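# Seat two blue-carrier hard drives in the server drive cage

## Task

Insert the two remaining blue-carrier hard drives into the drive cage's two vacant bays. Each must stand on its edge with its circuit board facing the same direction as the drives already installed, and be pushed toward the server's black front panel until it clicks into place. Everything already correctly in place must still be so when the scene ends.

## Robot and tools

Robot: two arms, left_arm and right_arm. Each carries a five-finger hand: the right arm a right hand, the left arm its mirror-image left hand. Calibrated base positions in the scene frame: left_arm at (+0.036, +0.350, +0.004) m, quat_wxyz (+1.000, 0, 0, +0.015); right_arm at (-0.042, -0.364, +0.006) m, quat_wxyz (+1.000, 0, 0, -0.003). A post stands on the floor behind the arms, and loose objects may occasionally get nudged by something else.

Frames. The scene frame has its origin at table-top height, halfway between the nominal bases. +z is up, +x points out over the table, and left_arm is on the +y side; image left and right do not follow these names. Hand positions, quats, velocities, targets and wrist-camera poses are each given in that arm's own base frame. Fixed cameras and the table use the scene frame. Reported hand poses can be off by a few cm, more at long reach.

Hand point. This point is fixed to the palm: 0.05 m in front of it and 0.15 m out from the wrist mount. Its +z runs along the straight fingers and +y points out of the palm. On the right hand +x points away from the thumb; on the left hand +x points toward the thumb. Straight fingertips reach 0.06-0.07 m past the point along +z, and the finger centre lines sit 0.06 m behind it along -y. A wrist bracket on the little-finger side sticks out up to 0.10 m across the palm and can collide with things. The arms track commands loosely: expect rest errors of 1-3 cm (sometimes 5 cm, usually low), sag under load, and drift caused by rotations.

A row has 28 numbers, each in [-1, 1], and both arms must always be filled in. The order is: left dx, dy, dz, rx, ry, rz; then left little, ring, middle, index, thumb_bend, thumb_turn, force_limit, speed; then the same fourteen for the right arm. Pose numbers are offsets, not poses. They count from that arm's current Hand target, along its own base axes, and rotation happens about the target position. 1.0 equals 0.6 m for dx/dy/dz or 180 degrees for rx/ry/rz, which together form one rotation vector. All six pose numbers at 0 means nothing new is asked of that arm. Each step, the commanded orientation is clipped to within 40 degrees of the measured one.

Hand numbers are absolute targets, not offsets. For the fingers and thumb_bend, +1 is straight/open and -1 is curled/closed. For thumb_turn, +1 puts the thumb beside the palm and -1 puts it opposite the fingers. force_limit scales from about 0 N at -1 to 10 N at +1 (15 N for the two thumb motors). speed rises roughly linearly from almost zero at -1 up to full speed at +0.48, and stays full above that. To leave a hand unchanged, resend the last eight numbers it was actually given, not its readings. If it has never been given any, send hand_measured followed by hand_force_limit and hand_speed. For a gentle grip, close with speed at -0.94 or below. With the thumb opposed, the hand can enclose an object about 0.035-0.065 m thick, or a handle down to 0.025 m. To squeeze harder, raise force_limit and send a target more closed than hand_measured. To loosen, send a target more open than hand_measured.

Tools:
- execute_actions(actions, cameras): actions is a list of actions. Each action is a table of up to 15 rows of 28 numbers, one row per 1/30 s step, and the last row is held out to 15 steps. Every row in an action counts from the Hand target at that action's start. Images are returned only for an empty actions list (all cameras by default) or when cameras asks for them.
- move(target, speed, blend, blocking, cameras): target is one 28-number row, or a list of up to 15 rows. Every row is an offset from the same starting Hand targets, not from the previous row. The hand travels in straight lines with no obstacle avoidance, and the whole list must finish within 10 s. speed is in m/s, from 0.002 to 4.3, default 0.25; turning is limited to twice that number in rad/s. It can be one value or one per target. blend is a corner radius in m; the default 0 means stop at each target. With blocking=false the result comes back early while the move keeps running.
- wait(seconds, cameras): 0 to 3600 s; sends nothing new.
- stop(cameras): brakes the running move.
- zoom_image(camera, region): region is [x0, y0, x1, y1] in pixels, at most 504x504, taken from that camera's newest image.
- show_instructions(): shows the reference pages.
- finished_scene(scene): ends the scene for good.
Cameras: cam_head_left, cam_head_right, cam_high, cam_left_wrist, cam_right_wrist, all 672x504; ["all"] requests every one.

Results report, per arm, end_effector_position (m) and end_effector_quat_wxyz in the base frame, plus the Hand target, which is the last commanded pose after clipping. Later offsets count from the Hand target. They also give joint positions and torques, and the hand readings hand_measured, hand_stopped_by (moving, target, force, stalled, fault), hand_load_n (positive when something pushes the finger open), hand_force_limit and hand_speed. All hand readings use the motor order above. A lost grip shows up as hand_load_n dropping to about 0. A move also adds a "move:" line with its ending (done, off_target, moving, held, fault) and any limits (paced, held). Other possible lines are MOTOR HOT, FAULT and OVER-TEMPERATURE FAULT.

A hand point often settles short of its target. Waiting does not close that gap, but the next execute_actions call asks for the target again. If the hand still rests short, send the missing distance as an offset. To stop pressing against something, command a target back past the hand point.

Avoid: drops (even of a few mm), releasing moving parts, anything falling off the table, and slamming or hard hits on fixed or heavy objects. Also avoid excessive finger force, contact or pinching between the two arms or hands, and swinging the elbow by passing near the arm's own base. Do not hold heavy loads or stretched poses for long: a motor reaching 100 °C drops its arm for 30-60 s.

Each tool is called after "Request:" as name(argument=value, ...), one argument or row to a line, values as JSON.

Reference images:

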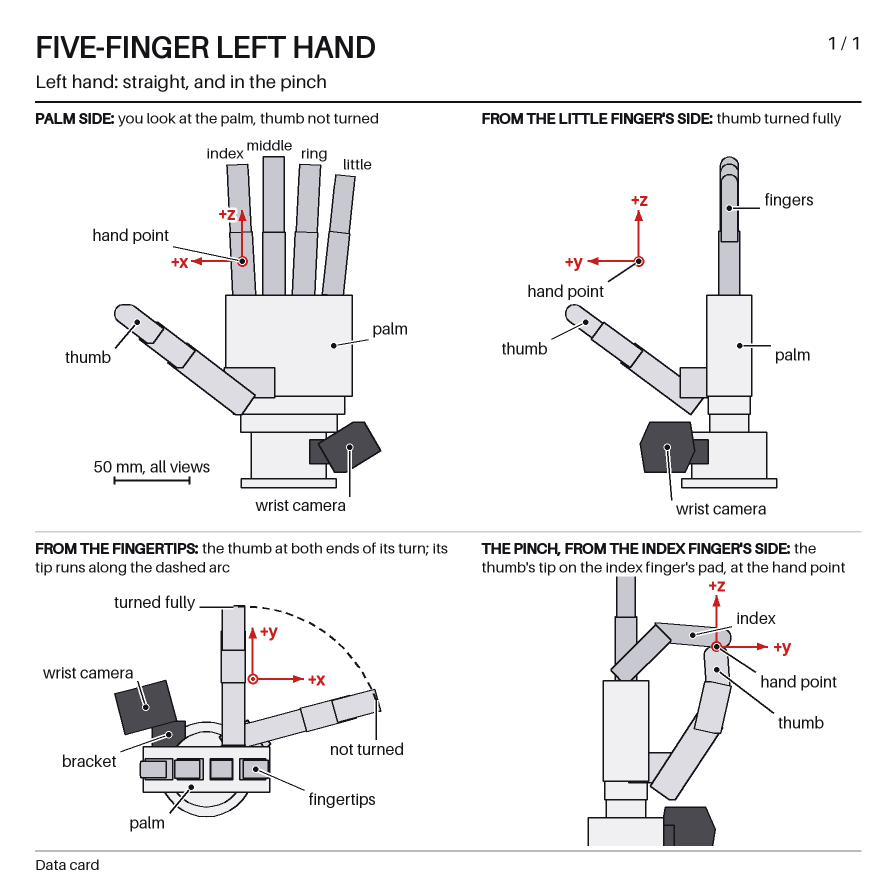

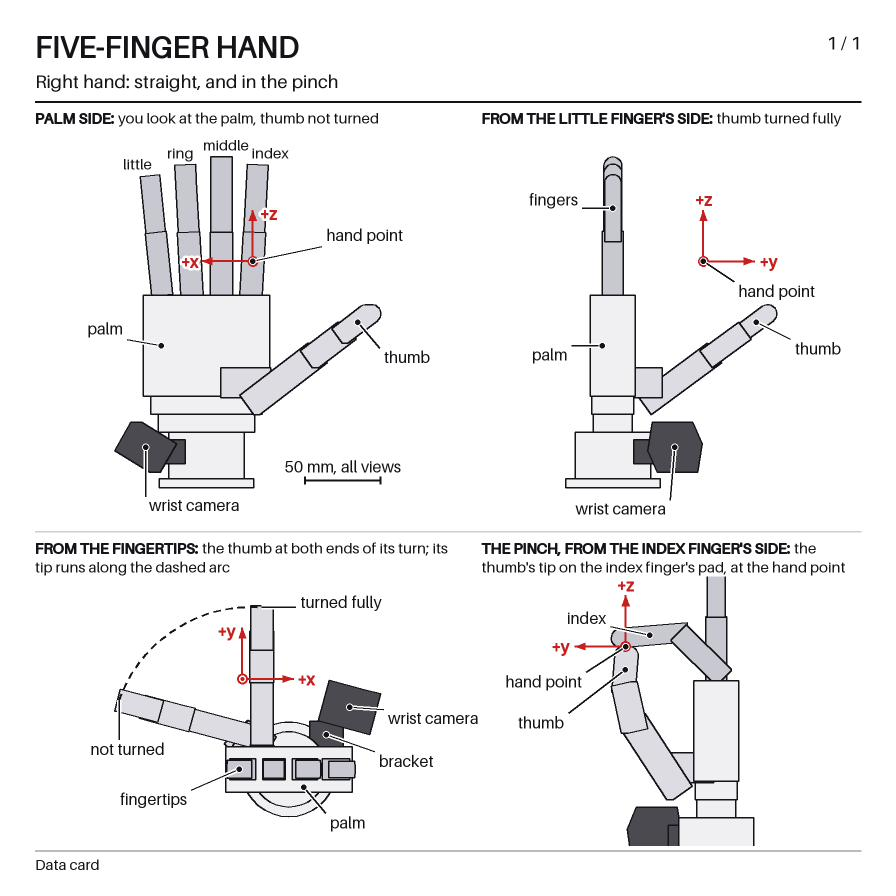

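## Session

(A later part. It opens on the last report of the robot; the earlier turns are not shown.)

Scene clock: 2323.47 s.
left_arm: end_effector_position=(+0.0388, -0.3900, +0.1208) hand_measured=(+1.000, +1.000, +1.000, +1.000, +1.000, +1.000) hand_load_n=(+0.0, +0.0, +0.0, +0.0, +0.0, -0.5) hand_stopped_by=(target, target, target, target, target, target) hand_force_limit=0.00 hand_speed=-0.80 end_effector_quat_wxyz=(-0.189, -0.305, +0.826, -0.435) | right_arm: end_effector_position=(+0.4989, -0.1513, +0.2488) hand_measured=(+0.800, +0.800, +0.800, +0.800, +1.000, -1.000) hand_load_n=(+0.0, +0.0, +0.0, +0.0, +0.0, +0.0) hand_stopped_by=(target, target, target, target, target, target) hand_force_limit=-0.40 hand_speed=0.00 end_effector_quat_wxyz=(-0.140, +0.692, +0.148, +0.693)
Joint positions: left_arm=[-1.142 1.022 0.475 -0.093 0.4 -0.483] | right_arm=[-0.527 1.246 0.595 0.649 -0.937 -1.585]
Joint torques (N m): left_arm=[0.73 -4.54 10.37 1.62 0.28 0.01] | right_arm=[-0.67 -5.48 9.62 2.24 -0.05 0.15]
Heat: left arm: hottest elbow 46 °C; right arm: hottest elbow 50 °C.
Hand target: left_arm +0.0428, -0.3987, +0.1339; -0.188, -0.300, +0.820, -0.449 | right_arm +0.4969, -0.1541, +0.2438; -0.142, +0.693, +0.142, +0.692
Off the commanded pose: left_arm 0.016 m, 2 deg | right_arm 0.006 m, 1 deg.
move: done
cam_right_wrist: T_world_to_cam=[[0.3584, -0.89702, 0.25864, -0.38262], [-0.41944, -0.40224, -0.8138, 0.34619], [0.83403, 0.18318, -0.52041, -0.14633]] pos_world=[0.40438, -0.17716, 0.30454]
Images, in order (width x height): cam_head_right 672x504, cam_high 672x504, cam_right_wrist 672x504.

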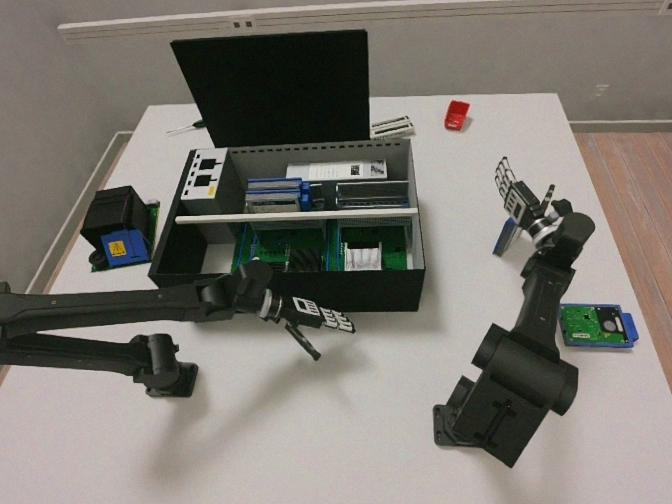

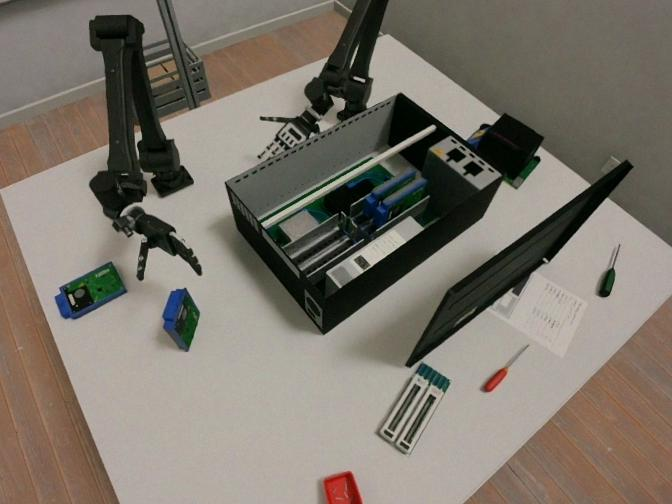

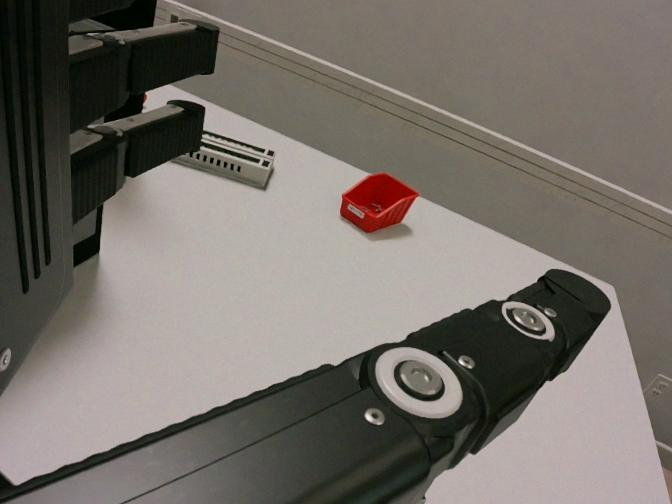

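Request:
move(
  target=[0,0,0,0,0,0,1,1,1,1,1,1,0,-0.8,-0.003,0.003,-0.09,0,0,0,0.8,0.8,0.8,0.8,1,-1,-0.4,0],
  cameras=["cam_right_wrist","cam_high","cam_head_right"],
  speed=0.08,
)

Request:
zoom_image(
  camera="cam_high",
  region=[100, 200, 220, 360],
)

Request:
zoom_image(
  camera="cam_head_right",
  region=[460, 150, 620, 290],
)

Scene clock: 2335.83 s.
left_arm: end_effector_position=(+0.0388, -0.3900, +0.1208) hand_measured=(+1.000, +1.000, +1.000, +1.000, +1.000, +1.000) hand_load_n=(+0.0, +0.0, +0.0, -0.5, +0.0, +0.0) hand_stopped_by=(target, target, target, target, target, target) hand_force_limit=0.00 hand_speed=-0.80 end_effector_quat_wxyz=(-0.189, -0.305, +0.826, -0.435) | right_arm: end_effector_position=(+0.4976, -0.1506, +0.1953) hand_measured=(+0.800, +0.800, +0.800, +0.800, +1.000, -1.000) hand_load_n=(+0.0, +0.0, +0.0, +0.0, +0.0, +0.0) hand_stopped_by=(target, target, target, target, target, target) hand_force_limit=-0.40 hand_speed=0.00 end_effector_quat_wxyz=(-0.139, +0.692, +0.148, +0.693)
Joint positions: left_arm=[-1.142 1.022 0.475 -0.093 0.4 -0.483] | right_arm=[-0.527 1.385 0.525 0.86 -0.937 -1.585]
Joint torques (N m): left_arm=[0.73 -4.48 10.4 1.65 0.28 0] | right_arm=[-0.26 -7.12 8.1 1.98 0.02 0.13]
Heat: left arm: hottest elbow 46 °C; right arm: hottest elbow 50 °C.
Hand target: left_arm +0.0428, -0.3987, +0.1339; -0.188, -0.300, +0.820, -0.449 | right_arm +0.4951, -0.1524, +0.1898; -0.142, +0.693, +0.142, +0.693
Off the commanded pose: left_arm 0.016 m, 2 deg | right_arm 0.006 m, 1 deg.
move: done
cam_right_wrist: T_world_to_cam=[[0.358, -0.89676, 0.26012, -0.3677], [-0.41811, -0.40305, -0.81408, 0.30169], [0.83488, 0.18269, -0.51924, -0.17392]] pos_world=[0.40298, -0.17637, 0.25094]
Images, in order (width x height): cam_head_right 672x504, cam_high 672x504, cam_right_wrist 672x504.

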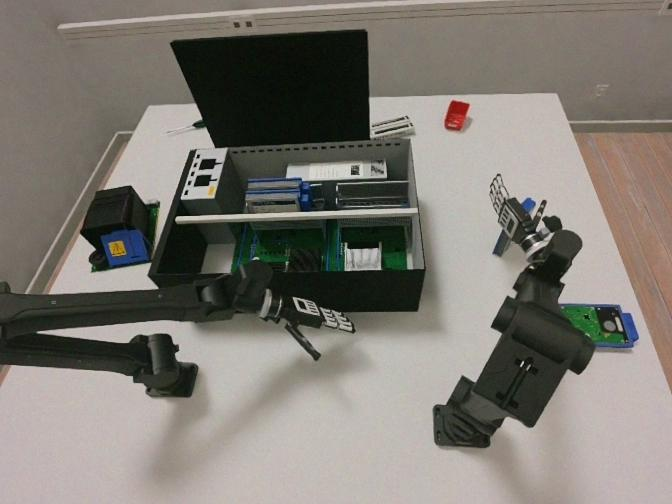

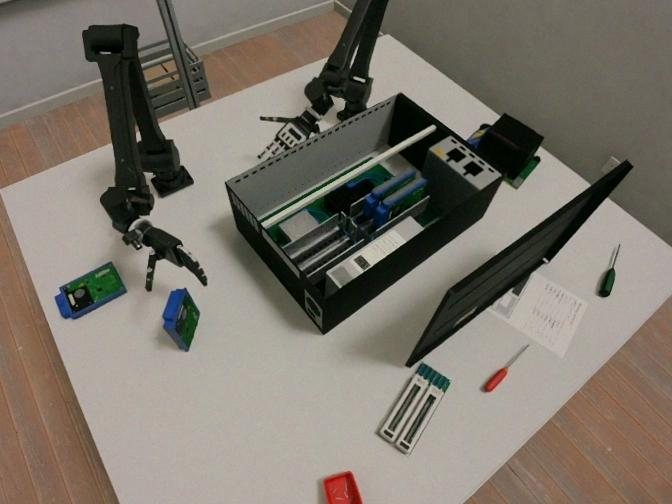

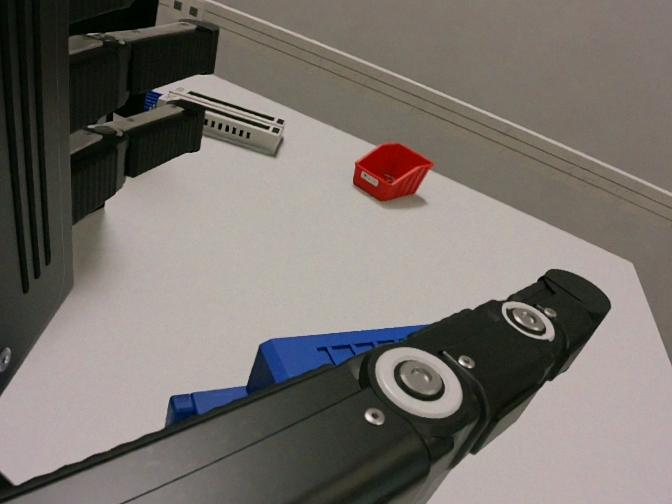

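Scaled by 3.150 from the camera's image (finer frame: 960x720).

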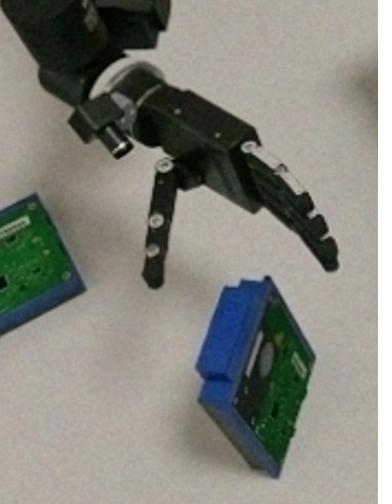

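Scaled by 3.150 from the camera's image (finer frame: 960x720).

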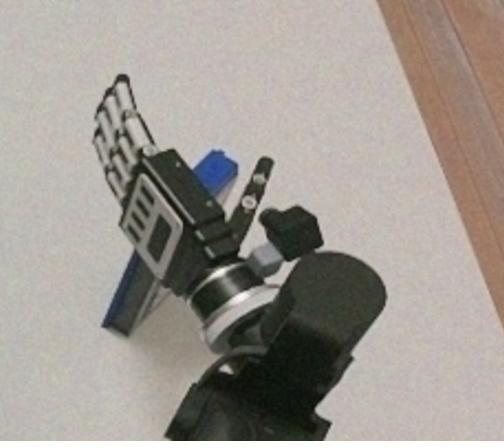

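Request:
zoom_image(
  camera="cam_right_wrist",
  region=[140, 300, 480, 504],
)

Scaled by 1.482 from the camera's image (finer frame: 960x720).

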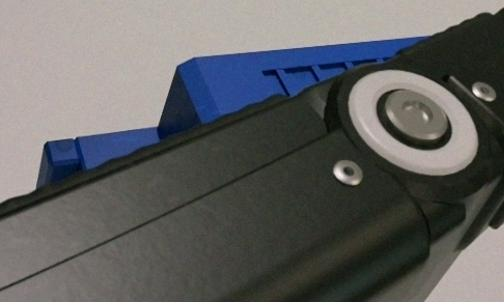

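Request:
move(
  target=[
    [0,0,0,0,0,0,1,1,1,1,1,1,0,-0.8,-0.02,-0.027,0,0,0,0,0.8,0.8,0.8,0.8,1,-1,-0.4,0],
    [0,0,0,0,0,0,1,1,1,1,1,1,0,-0.8,-0.02,-0.027,-0.06,0,0,0,0.8,0.8,0.8,0.8,1,-1,-0.4,0],
  ],
  cameras=["cam_right_wrist","cam_high","cam_head_right"],
  speed=0.06,
)

Request:
zoom_image(
  camera="cam_high",
  region=[100, 200, 220, 360],
)

Request:
zoom_image(
  camera="cam_right_wrist",
  region=[100, 200, 500, 504],
)

Scene clock: 2420.53 s.
left_arm: end_effector_position=(+0.0388, -0.3900, +0.1208) hand_measured=(+1.000, +1.000, +1.000, +1.000, +1.000, +1.000) hand_load_n=(+0.0, +0.0, +0.0, +0.0, +0.0, +0.0) hand_stopped_by=(target, target, target, target, target, target) hand_force_limit=0.00 hand_speed=-0.80 end_effector_quat_wxyz=(-0.189, -0.305, +0.826, -0.435) | right_arm: end_effector_position=(+0.4862, -0.1676, +0.1595) hand_measured=(+0.800, +0.800, +0.800, +0.800, +1.000, -1.000) hand_load_n=(+0.0, +0.0, +0.0, +0.0, +0.0, +0.0) hand_stopped_by=(target, target, target, target, target, target) hand_force_limit=-0.40 hand_speed=0.00 end_effector_quat_wxyz=(-0.138, +0.691, +0.148, +0.694)
Joint positions: left_arm=[-1.142 1.022 0.475 -0.093 0.4 -0.483] | right_arm=[-0.586 1.502 0.492 1.01 -0.994 -1.585]
Joint torques (N m): left_arm=[0.67 -4.48 10.4 1.63 0.28 0.01] | right_arm=[-0.21 -7.59 6.84 2.04 -0.08 0.15]
Motor temperatures (°C): left_arm=[27 31 46 31 30 30] | right_arm=[29 35 47 28 29 31]
Heat: left arm: hottest elbow 46 °C; right arm: hottest elbow 47 °C.
Hand target: left_arm +0.0428, -0.3987, +0.1339; -0.188, -0.300, +0.820, -0.449 | right_arm +0.4831, -0.1686, +0.1540; -0.142, +0.693, +0.142, +0.693
Off the commanded pose: left_arm 0.016 m, 2 deg | right_arm 0.007 m, 1 deg.
move: done
cam_right_wrist: T_world_to_cam=[[0.35639, -0.89712, 0.26106, -0.36908], [-0.41791, -0.40296, -0.81423, 0.26086], [0.83566, 0.18109, -0.51853, -0.18073]] pos_world=[0.39158, -0.19327, 0.21504]
Images, in order (width x height): cam_head_right 672x504, cam_high 672x504, cam_right_wrist 672x504.

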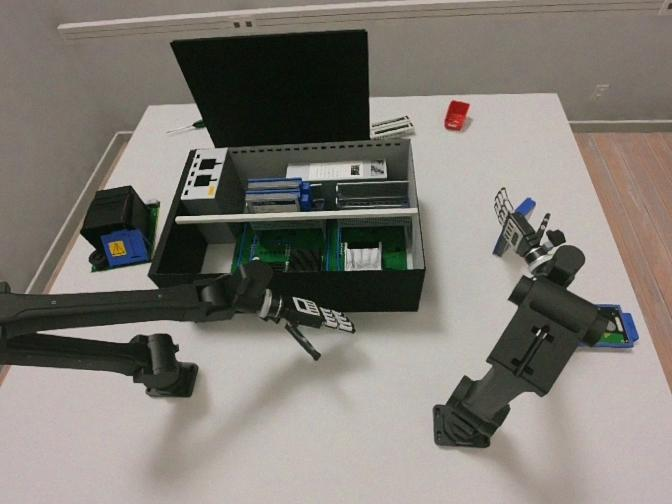

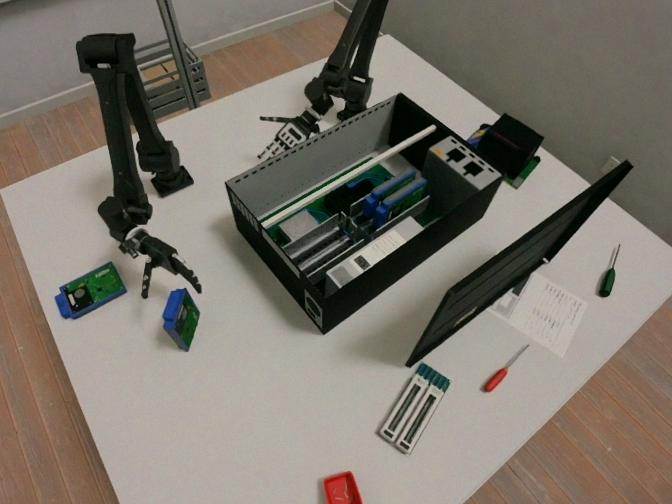

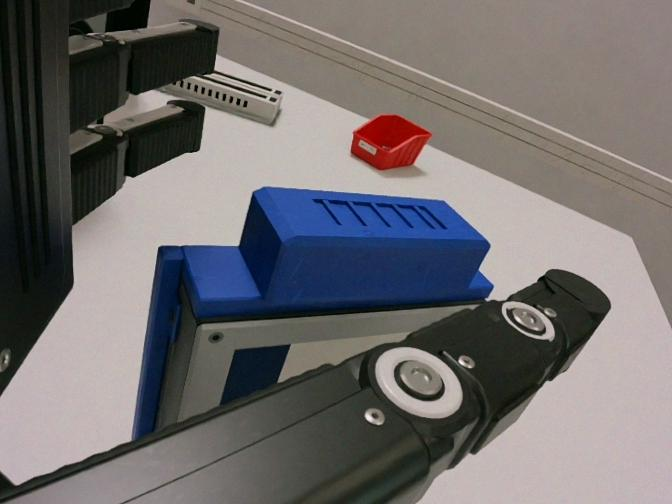

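Scaled by 3.150 from the camera's image (finer frame: 960x720).

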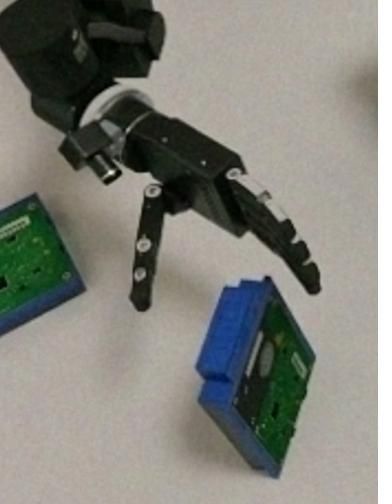

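Scaled by 1.260 from the camera's image (finer frame: 960x720).

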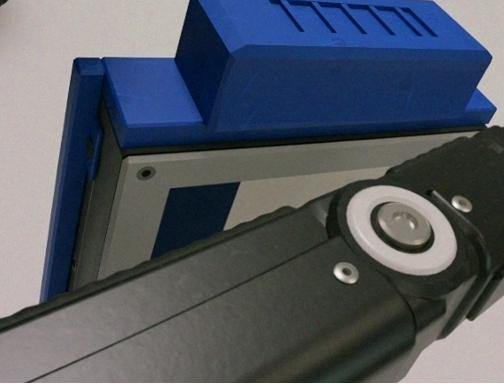

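Request:
move(
  target=[
    [0,0,0,0,0,0,1,1,1,1,1,1,0,-0.8,0.011,0.0115,0.02,0,0,-0.0367,0.8,0.8,0.8,0.8,1,-1,-0.4,0],
    [0,0,0,0,0,0,1,1,1,1,1,1,0,-0.8,0.011,0.0115,-0.10,0,0,-0.0367,0.8,0.8,0.8,0.8,1,-1,-0.4,0],
  ],
  cameras=["cam_right_wrist","cam_high"],
  speed=0.06,
)

Request:
zoom_image(
  camera="cam_high",
  region=[100, 200, 220, 360],
)

Scene clock: 2470.67 s.
left_arm: end_effector_position=(+0.0388, -0.3900, +0.1208) hand_measured=(+1.000, +1.000, +1.000, +1.000, +1.000, +1.000) hand_load_n=(+0.0, +0.0, +0.0, +0.0, +0.0, -0.5) hand_stopped_by=(target, target, target, target, target, target) hand_force_limit=0.00 hand_speed=-0.80 end_effector_quat_wxyz=(-0.189, -0.305, +0.826, -0.435) | right_arm: end_effector_position=(+0.4909, -0.1667, +0.0981) hand_measured=(+0.800, +0.800, +0.800, +0.800, +1.000, -1.000) hand_load_n=(+0.0, +0.0, +0.0, -0.5, +0.0, +0.5) hand_stopped_by=(target, target, target, target, target, target) hand_force_limit=-0.40 hand_speed=0.00 end_effector_quat_wxyz=(-0.096, +0.699, +0.105, +0.700)
Joint positions: left_arm=[-1.142 1.022 0.475 -0.093 0.4 -0.483] | right_arm=[-0.515 1.724 0.444 1.279 -0.8 -1.584]
Joint torques (N m): left_arm=[0.67 -4.42 10.4 1.62 0.28 0.01] | right_arm=[1.03 -8.59 4.74 2.17 0.12 0.12]
Heat: left arm: hottest elbow 46 °C; right arm: hottest elbow 46 °C.
Hand target: left_arm +0.0428, -0.3987, +0.1339; -0.188, -0.300, +0.820, -0.449 | right_arm +0.4897, -0.1618, +0.0940; -0.102, +0.700, +0.102, +0.700
Off the commanded pose: left_arm 0.016 m, 2 deg | right_arm 0.007 m, 1 deg.
move: done
cam_right_wrist: T_world_to_cam=[[0.24375, -0.93439, 0.25982, -0.30471], [-0.46512, -0.34771, -0.81411, 0.24568], [0.85103, 0.07759, -0.51935, -0.24135]] pos_world=[0.39394, -0.18057, 0.15384]
Images, in order (width x height): cam_high 672x504, cam_right_wrist 672x504.

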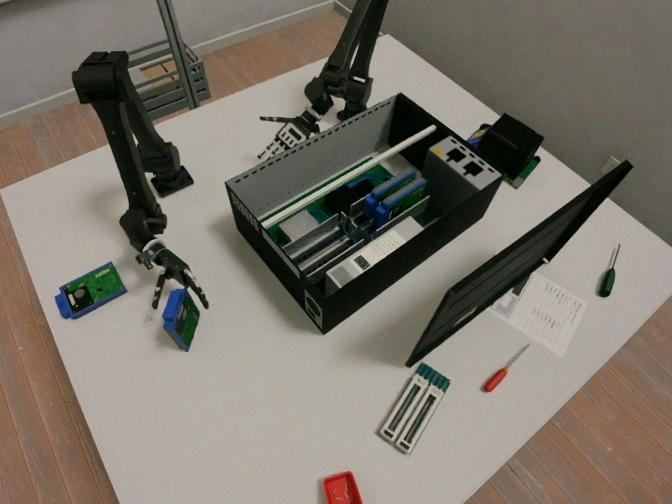

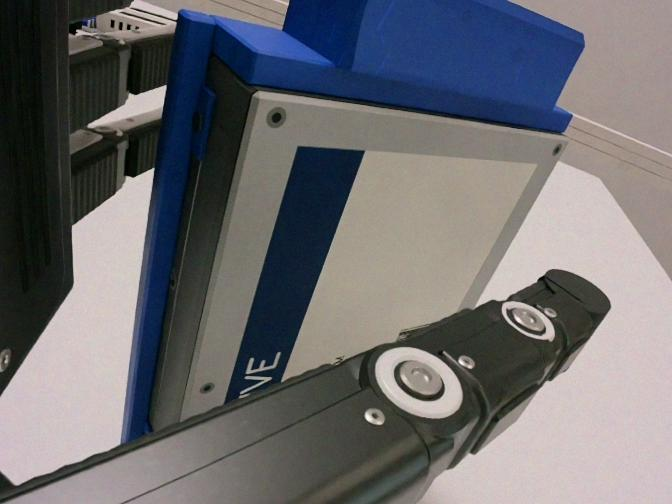

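Scaled by 3.150 from the camera's image (finer frame: 960x720).

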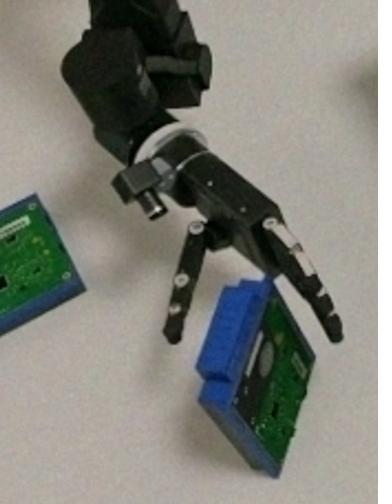

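Request:
zoom_image(
  camera="cam_right_wrist",
  region=[110, 0, 610, 340],
)

Scaled by 1.008 from the camera's image (finer frame: 960x720).

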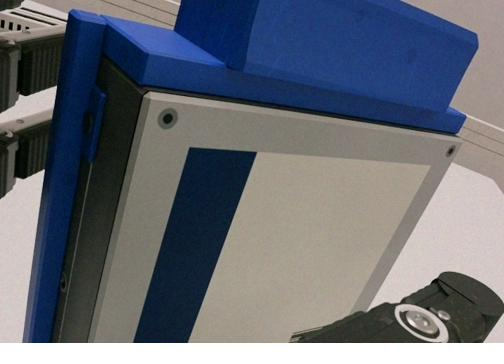

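Request:
move(
  target=[
    [0,0,0,0,0,0,1,1,1,1,1,1,0,-0.8,0.014,0.008,0.015,0,0,0,0.8,0.8,0.8,0.8,1,-1,-0.4,0],
    [0,0,0,0,0,0,1,1,1,1,1,1,0,-0.8,0.014,0.008,-0.10,0,0,0,0.8,0.8,0.8,0.8,1,-1,-0.4,0],
  ],
  cameras=["cam_right_wrist","cam_high"],
  speed=0.05,
)

Request:
zoom_image(
  camera="cam_high",
  region=[120, 220, 220, 360],
)

Scene clock: 2526.23 s.
left_arm: end_effector_position=(+0.0388, -0.3900, +0.1208) hand_measured=(+1.000, +1.000, +1.000, +1.000, +1.000, +1.000) hand_load_n=(+0.0, +0.5, +0.0, +0.0, +0.0, +0.0) hand_stopped_by=(target, target, target, target, target, target) hand_force_limit=0.00 hand_speed=-0.80 end_effector_quat_wxyz=(-0.189, -0.305, +0.826, -0.435) | right_arm: end_effector_position=(+0.4900, -0.1565, +0.0301) hand_measured=(+0.800, +0.800, +0.800, +0.800, +1.000, -1.000) hand_load_n=(+0.0, +0.0, +0.5, +0.0, +0.0, +0.5) hand_stopped_by=(target, target, target, target, target, target) hand_force_limit=-0.40 hand_speed=0.00 end_effector_quat_wxyz=(-0.102, +0.707, +0.100, +0.693)
Joint positions: left_arm=[-1.142 1.022 0.475 -0.093 0.4 -0.483] | right_arm=[-0.489 1.988 0.455 1.506 -0.775 -1.584]
Joint torques (N m): left_arm=[0.67 -4.48 10.4 1.63 0.28 0.01] | right_arm=[0.73 -10.17 4.79 2.15 0.15 0.17]
Heat: left arm: hottest elbow 46 °C; right arm: hottest elbow 43 °C.
Hand target: left_arm +0.0428, -0.3987, +0.1339; -0.188, -0.300, +0.820, -0.449 | right_arm +0.4981, -0.1570, +0.0339; -0.102, +0.700, +0.102, +0.700
Off the commanded pose: left_arm 0.016 m, 2 deg | right_arm 0.009 m, 1 deg.
move: done
cam_right_wrist: T_world_to_cam=[[0.25043, -0.93739, 0.24202, -0.28048], [-0.48427, -0.33776, -0.80709, 0.20416], [0.83831, 0.08492, -0.53854, -0.26875]] pos_world=[0.39441, -0.17115, 0.08792]
Images, in order (width x height): cam_high 672x504, cam_right_wrist 672x504.

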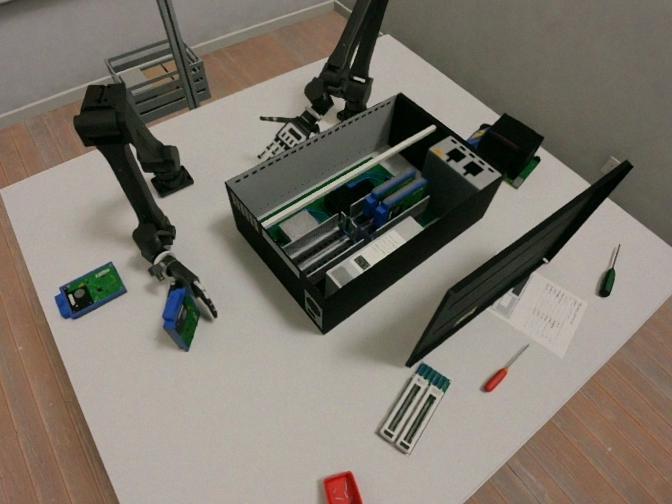

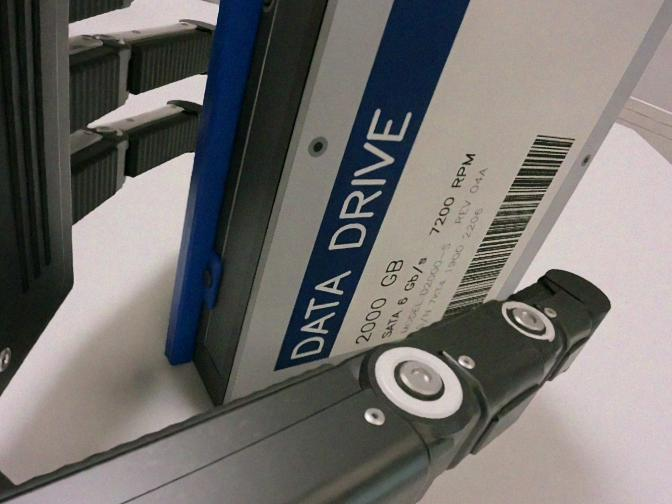

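Scaled by 3.600 from the camera's image (finer frame: 960x720).

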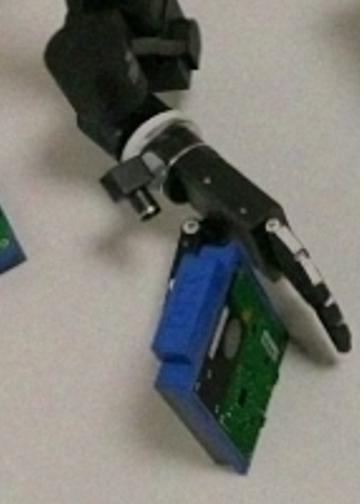

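Request:
move(
  target=[0,0,0,0,0,0,1,1,1,1,1,1,0,-0.8,-0.003,0.0,0.035,0,0,0,0.8,0.8,0.8,0.8,1,-1,-0.4,0],
  cameras=["cam_right_wrist"],
  speed=0.05,
)

Scene clock: 2564.47 s.
left_arm: end_effector_position=(+0.0388, -0.3900, +0.1208) hand_measured=(+1.000, +1.000, +1.000, +1.000, +1.000, +1.000) hand_load_n=(+0.0, -0.5, +0.0, +0.0, +0.0, +0.0) hand_stopped_by=(target, target, target, target, target, target) hand_force_limit=0.00 hand_speed=-0.80 end_effector_quat_wxyz=(-0.189, -0.305, +0.826, -0.435) | right_arm: end_effector_position=(+0.4938, -0.1585, +0.0502) hand_measured=(+0.800, +0.800, +0.800, +0.800, +1.000, -1.000) hand_load_n=(+0.0, +0.0, +0.0, +0.0, +0.0, +0.0) hand_stopped_by=(target, target, target, target, target, target) hand_force_limit=-0.40 hand_speed=0.00 end_effector_quat_wxyz=(-0.098, +0.702, +0.103, +0.698)
Joint positions: left_arm=[-1.142 1.022 0.475 -0.093 0.4 -0.483] | right_arm=[-0.489 1.922 0.455 1.458 -0.775 -1.584]
Joint torques (N m): left_arm=[0.67 -4.48 10.39 1.63 0.28 0.01] | right_arm=[0.44 -12.22 3.56 1.25 0.03 0.13]
Heat: left arm: hottest elbow 46 °C; right arm: hottest elbow 43 °C.
Hand target: left_arm +0.0428, -0.3987, +0.1339; -0.188, -0.300, +0.820, -0.449 | right_arm +0.4963, -0.1570, +0.0549; -0.102, +0.700, +0.102, +0.700
Off the commanded pose: left_arm 0.016 m, 2 deg | right_arm 0.005 m, 1 deg.
move: done
cam_right_wrist: T_world_to_cam=[[0.24639, -0.93532, 0.25392, -0.28642], [-0.47098, -0.34454, -0.81207, 0.21411], [0.84703, 0.08049, -0.52541, -0.26659]] pos_world=[0.39723, -0.17266, 0.10653]

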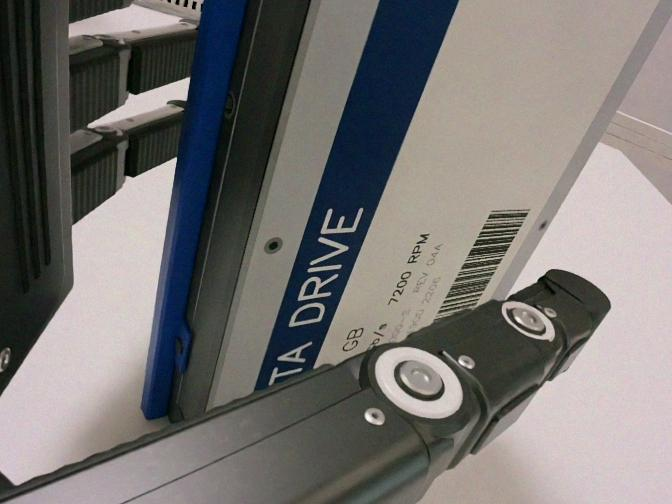

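Request:
move(
  target=[0,0,0,0,0,0,1,1,1,1,1,1,0,-0.8,0,0.0,0,0,0,0,0.1,0.1,0.1,0.1,0.1,-1,-0.6,-0.9],
  cameras=["cam_right_wrist","cam_high"],
  speed=0.05,
)

Request:
zoom_image(
  camera="cam_high",
  region=[120, 220, 220, 360],
)

Scene clock: 2577.27 s.
left_arm: end_effector_position=(+0.0388, -0.3900, +0.1208) hand_measured=(+1.000, +1.000, +1.000, +1.000, +1.000, +1.000) hand_load_n=(+0.0, +0.0, +0.0, +0.0, -0.5, -0.5) hand_stopped_by=(target, target, target, target, target, target) hand_force_limit=0.00 hand_speed=-0.80 end_effector_quat_wxyz=(-0.189, -0.305, +0.826, -0.435) | right_arm: end_effector_position=(+0.4938, -0.1587, +0.0502) hand_measured=(+0.100, +0.100, +0.100, +0.100, +0.294, -1.000) hand_load_n=(+0.0, +0.0, +0.0, +0.0, +1.0, +0.0) hand_stopped_by=(target, target, target, target, moving, target) hand_force_limit=-0.60 hand_speed=-0.90 end_effector_quat_wxyz=(-0.098, +0.702, +0.103, +0.698)
Joint positions: left_arm=[-1.142 1.022 0.475 -0.093 0.4 -0.483] | right_arm=[-0.489 1.922 0.455 1.458 -0.774 -1.584]
Joint torques (N m): left_arm=[0.73 -4.37 10.39 1.65 0.28 0.01] | right_arm=[1.08 -12.45 3.55 1.39 0 0.16]
Heat: left arm: hottest elbow 46 °C; right arm: hottest elbow 43 °C.
Hand target: left_arm +0.0428, -0.3987, +0.1339; -0.188, -0.300, +0.820, -0.449 | right_arm +0.4963, -0.1570, +0.0550; -0.102, +0.700, +0.102, +0.700
Off the commanded pose: left_arm 0.016 m, 2 deg | right_arm 0.006 m, 1 deg.
move: moving (right_arm; no rest 5 s after the move's start)
cam_right_wrist: T_world_to_cam=[[0.24567, -0.93549, 0.25398, -0.28626], [-0.47128, -0.34422, -0.81204, 0.21425], [0.84708, 0.0798, -0.52544, -0.26672]] pos_world=[0.39723, -0.17276, 0.10653]
Images, in order (width x height): cam_high 672x504, cam_right_wrist 672x504.

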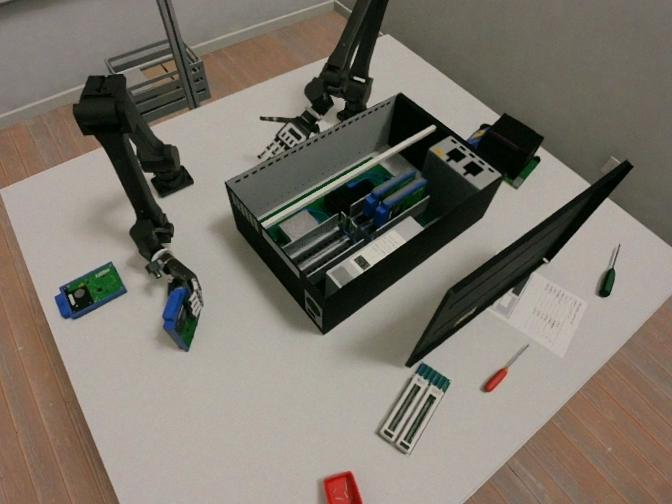

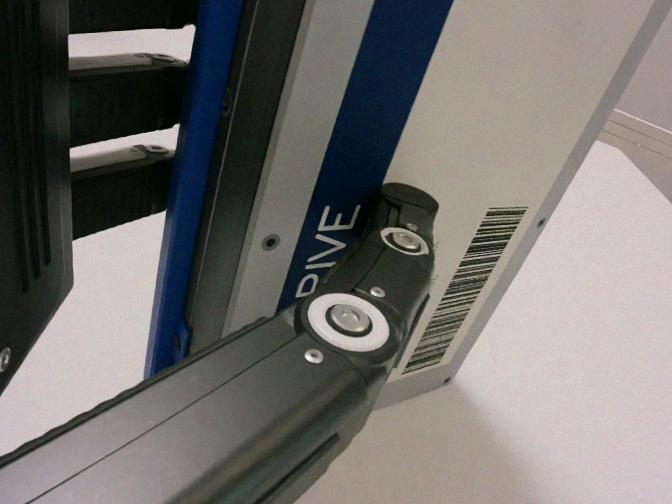

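Scaled by 3.600 from the camera's image (finer frame: 960x720).

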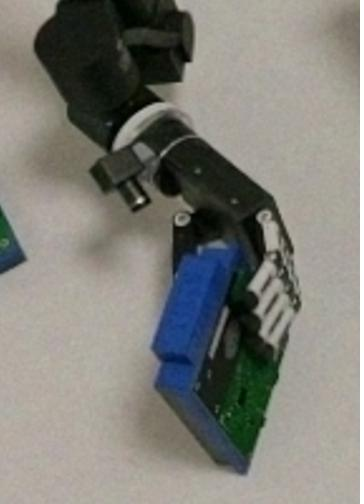

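Request:
wait(
  seconds=2,
)

Scene clock: 2586.67 s.
left_arm: end_effector_position=(+0.0388, -0.3900, +0.1208) hand_measured=(+1.000, +1.000, +1.000, +1.000, +1.000, +1.000) hand_load_n=(+0.0, +0.0, +0.0, +0.0, +0.0, +0.0) hand_stopped_by=(target, target, target, target, target, target) hand_force_limit=0.00 hand_speed=-0.80 end_effector_quat_wxyz=(-0.189, -0.305, +0.826, -0.435) | right_arm: end_effector_position=(+0.4938, -0.1591, +0.0502) hand_measured=(+0.100, +0.100, +0.100, +0.100, +0.224, -1.000) hand_load_n=(+0.0, +0.0, +1.5, +0.0, +2.0, +0.0) hand_stopped_by=(target, target, target, target, force, target) hand_force_limit=-0.60 hand_speed=-0.90 end_effector_quat_wxyz=(-0.097, +0.702, +0.102, +0.698)
Joint positions: left_arm=[-1.142 1.022 0.475 -0.093 0.4 -0.483] | right_arm=[-0.489 1.922 0.455 1.458 -0.772 -1.584]
Joint torques (N m): left_arm=[0.67 -4.48 10.39 1.63 0.28 0.01] | right_arm=[1.03 -12.1 3.69 1.21 -0.03 0.12]
Heat: left arm: hottest elbow 46 °C; right arm: hottest elbow 43 °C.
Hand target: left_arm +0.0428, -0.3987, +0.1339; -0.188, -0.300, +0.820, -0.449 | right_arm +0.4963, -0.1570, +0.0550; -0.102, +0.700, +0.102, +0.700
Off the commanded pose: left_arm 0.016 m, 2 deg | right_arm 0.006 m, 1 deg.
wait: 2.00 s; at rest from the start

Request:
move(
  target=[0,0,0,0,0,0,1,1,1,1,1,1,0,-0.8,0,0.0,0,0,0,0,-0.1,-0.1,-0.1,-0.1,0.1,-1,-0.4,-0.9],
  cameras=["cam_right_wrist","cam_high"],
  speed=0.05,
)

Request:
zoom_image(
  camera="cam_high",
  region=[120, 220, 220, 360],
)

Scene clock: 2601.07 s.
left_arm: end_effector_position=(+0.0388, -0.3900, +0.1208) hand_measured=(+1.000, +1.000, +1.000, +1.000, +1.000, +1.000) hand_load_n=(+0.0, +0.0, -0.5, +0.0, +0.0, +0.0) hand_stopped_by=(target, target, target, target, target, target) hand_force_limit=0.00 hand_speed=-0.80 end_effector_quat_wxyz=(-0.189, -0.305, +0.826, -0.435) | right_arm: end_effector_position=(+0.4938, -0.1591, +0.0500) hand_measured=(+0.008, +0.056, +0.084, +0.074, +0.224, -1.000) hand_load_n=(+3.0, +2.5, +1.0, +2.5, +6.5, +1.5) hand_stopped_by=(force, force, force, force, force, target) hand_force_limit=-0.40 hand_speed=-0.90 end_effector_quat_wxyz=(-0.097, +0.702, +0.102, +0.698)
Joint positions: left_arm=[-1.142 1.022 0.475 -0.093 0.4 -0.483] | right_arm=[-0.489 1.922 0.455 1.457 -0.772 -1.584]
Joint torques (N m): left_arm=[0.73 -4.48 10.37 1.63 0.28 0.01] | right_arm=[1.08 -12.22 3.41 1.14 -0.03 0.1]
Motor temperatures (°C): left_arm=[27 31 46 31 30 30] | right_arm=[29 36 42 28 29 30]
Heat: left arm: hottest elbow 46 °C; right arm: hottest elbow 42 °C.
Hand target: left_arm +0.0428, -0.3987, +0.1339; -0.188, -0.300, +0.820, -0.449 | right_arm +0.4963, -0.1570, +0.0549; -0.102, +0.700, +0.102, +0.700
Off the commanded pose: left_arm 0.016 m, 2 deg | right_arm 0.006 m, 1 deg.
move: done
cam_right_wrist: T_world_to_cam=[[0.24407, -0.93605, 0.25346, -0.28583], [-0.47245, -0.34302, -0.81187, 0.21475], [0.84689, 0.07841, -0.52595, -0.26687]] pos_world=[0.39723, -0.17296, 0.10643]
Images, in order (width x height): cam_high 672x504, cam_right_wrist 672x504.

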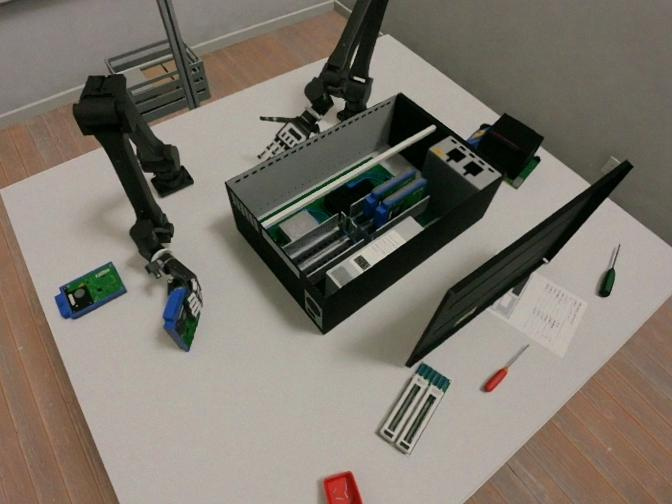

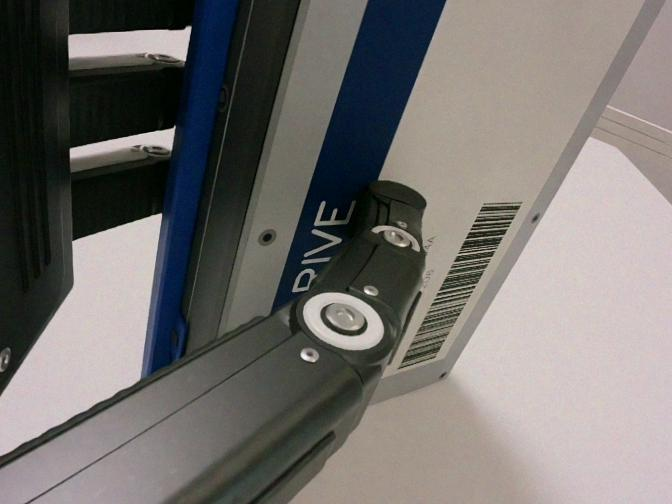

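Scaled by 3.600 from the camera's image (finer frame: 960x720).

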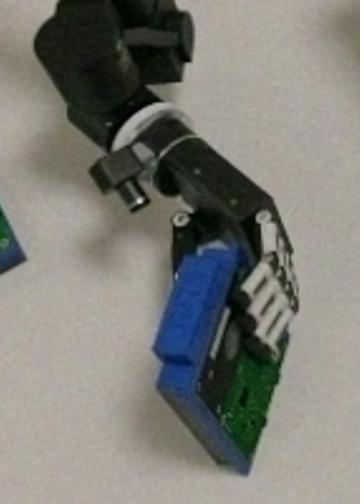

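Request:
move(
  target=[0,0,0,0,0,0,1,1,1,1,1,1,0,-0.8,0,0.0,0,0,0,0,-0.1,-0.1,-0.3,-0.3,0.1,-1,-0.2,-0.93],
  cameras=[],
  speed=0.05,
)

Scene clock: 2611.17 s.
left_arm: end_effector_position=(+0.0388, -0.3900, +0.1208) hand_measured=(+1.000, +1.000, +1.000, +1.000, +1.000, +1.000) hand_load_n=(+0.0, +0.0, -0.5, +0.0, +0.0, +0.0) hand_stopped_by=(target, target, target, target, target, target) hand_force_limit=0.00 hand_speed=-0.80 end_effector_quat_wxyz=(-0.189, -0.305, +0.826, -0.435) | right_arm: end_effector_position=(+0.4938, -0.1591, +0.0500) hand_measured=(+0.008, +0.056, +0.066, +0.062, +0.226, -1.000) hand_load_n=(+2.5, +2.0, +4.0, +4.0, +7.0, +1.5) hand_stopped_by=(force, force, force, force, force, target) hand_force_limit=-0.20 hand_speed=-0.93 end_effector_quat_wxyz=(-0.097, +0.702, +0.102, +0.698)
Joint positions: left_arm=[-1.142 1.022 0.475 -0.093 0.4 -0.483] | right_arm=[-0.489 1.922 0.455 1.457 -0.772 -1.584]
Joint torques (N m): left_arm=[0.67 -4.48 10.37 1.65 0.28 0.01] | right_arm=[0.32 -11.34 3.54 1.22 -0.09 0.11]
Heat: left arm: hottest elbow 46 °C; right arm: hottest elbow 42 °C.
Hand target: left_arm +0.0428, -0.3987, +0.1339; -0.188, -0.300, +0.820, -0.449 | right_arm +0.4963, -0.1570, +0.0549; -0.102, +0.700, +0.102, +0.700
Off the commanded pose: left_arm 0.016 m, 2 deg | right_arm 0.006 m, 1 deg.
move: done

Request:
move(
  target=[0,0,0,0,0,0,1,1,1,1,1,1,0,-0.8,0,0.0,0,0,0,0,-0.1,-0.2,-0.4,-0.4,0.1,-1,0.1,-0.93],
  cameras=[],
  speed=0.05,
)

Scene clock: 2618.97 s.
left_arm: end_effector_position=(+0.0388, -0.3900, +0.1208) hand_measured=(+1.000, +1.000, +1.000, +1.000, +1.000, +1.000) hand_load_n=(+0.0, +0.0, +0.0, +0.0, +0.0, +0.0) hand_stopped_by=(target, target, target, target, target, target) hand_force_limit=0.00 hand_speed=-0.80 end_effector_quat_wxyz=(-0.189, -0.305, +0.826, -0.435) | right_arm: end_effector_position=(+0.4938, -0.1591, +0.0500) hand_measured=(+0.008, +0.024, +0.048, +0.044, +0.226, -1.000) hand_load_n=(+0.5, +5.5, +5.5, +5.5, +9.5, +1.5) hand_stopped_by=(force, force, force, force, force, target) hand_force_limit=0.10 hand_speed=-0.93 end_effector_quat_wxyz=(-0.097, +0.702, +0.102, +0.698)
Joint positions: left_arm=[-1.142 1.022 0.475 -0.093 0.4 -0.483] | right_arm=[-0.489 1.922 0.455 1.457 -0.772 -1.584]
Joint torques (N m): left_arm=[0.73 -4.42 10.39 1.63 0.28 0.01] | right_arm=[0.62 -12.98 3.62 1.14 -0.01 0.15]
Heat: left arm: hottest elbow 46 °C; right arm: hottest elbow 42 °C.
Hand target: left_arm +0.0428, -0.3987, +0.1339; -0.188, -0.300, +0.820, -0.449 | right_arm +0.4963, -0.1570, +0.0549; -0.102, +0.700, +0.102, +0.700
Off the commanded pose: left_arm 0.016 m, 2 deg | right_arm 0.006 m, 1 deg.
move: done

Request:
move(
  target=[0,0,0,0,0,0,1,1,1,1,1,1,0,-0.8,0,0.0,0.18,0,0,0,-0.1,-0.2,-0.4,-0.4,0.1,-1,0.1,-0.93],
  cameras=["cam_right_wrist","cam_high"],
  speed=0.08,
)

Request:
zoom_image(
  camera="cam_high",
  region=[120, 180, 240, 350],
)

Scene clock: 2626.53 s.
left_arm: end_effector_position=(+0.0388, -0.3900, +0.1208) hand_measured=(+1.000, +1.000, +1.000, +1.000, +1.000, +1.000) hand_load_n=(+0.0, +0.0, +0.0, -0.5, -0.5, +0.0) hand_stopped_by=(target, target, target, target, target, target) hand_force_limit=0.00 hand_speed=-0.80 end_effector_quat_wxyz=(-0.189, -0.305, +0.826, -0.435) | right_arm: end_effector_position=(+0.4824, -0.1516, +0.1152) hand_measured=(+0.008, +0.024, +0.048, +0.044, +0.226, -1.000) hand_load_n=(+0.0, +3.0, +3.0, +3.5, +11.5, +5.0) hand_stopped_by=(force, force, force, force, force, target) hand_force_limit=0.10 hand_speed=-0.93 end_effector_quat_wxyz=(-0.134, +0.732, +0.064, +0.665)
Joint positions: left_arm=[-1.142 1.022 0.475 -0.093 0.4 -0.483] | right_arm=[-0.489 1.512 0.433 0.969 -0.773 -1.536]
Joint torques (N m): left_arm=[0.73 -4.48 10.39 1.63 0.28 0.01] | right_arm=[1.49 -12.51 9.96 2.4 0.02 -0.4]
Heat: left arm: hottest elbow 46 °C; right arm: hottest elbow 42 °C.
Hand target: left_arm +0.0428, -0.3987, +0.1339; -0.188, -0.300, +0.820, -0.449 | right_arm +0.4962, -0.1570, +0.1629; -0.102, +0.700, +0.102, +0.700
Off the commanded pose: left_arm 0.016 m, 2 deg | right_arm 0.050 m, 8 deg.
move: off_target (right_arm)
cam_right_wrist: T_world_to_cam=[[0.26276, -0.95478, 0.13912, -0.29123], [-0.55442, -0.26741, -0.78811, 0.313], [0.78967, 0.12995, -0.59961, -0.1796]] pos_world=[0.39188, -0.17102, 0.1795]
Images, in order (width x height): cam_high 672x504, cam_right_wrist 672x504.

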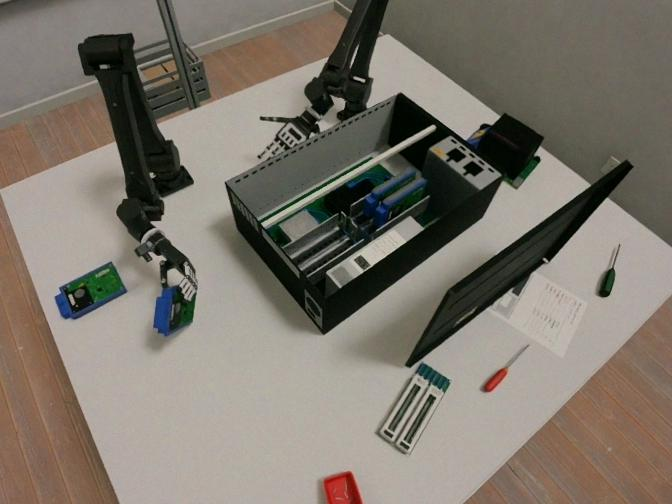

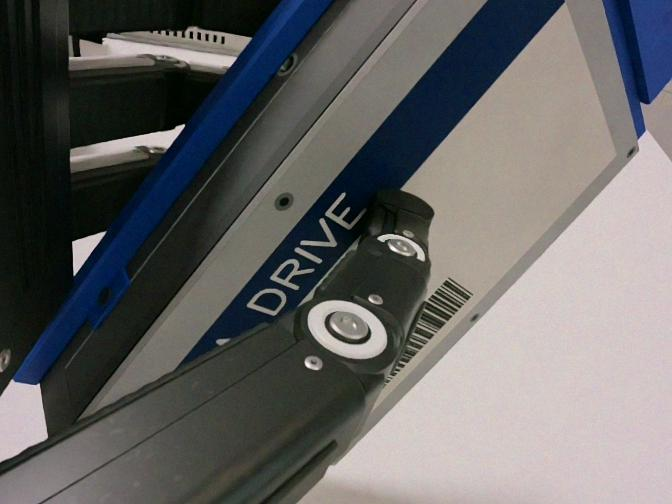

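Scaled by 2.965 from the camera's image (finer frame: 960x720).

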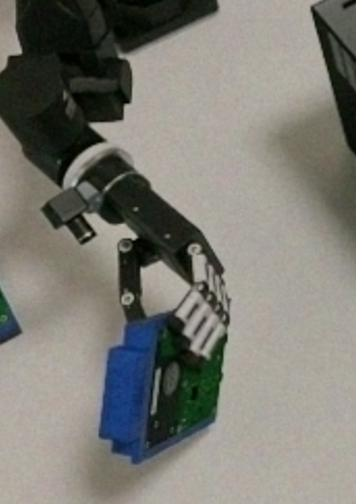

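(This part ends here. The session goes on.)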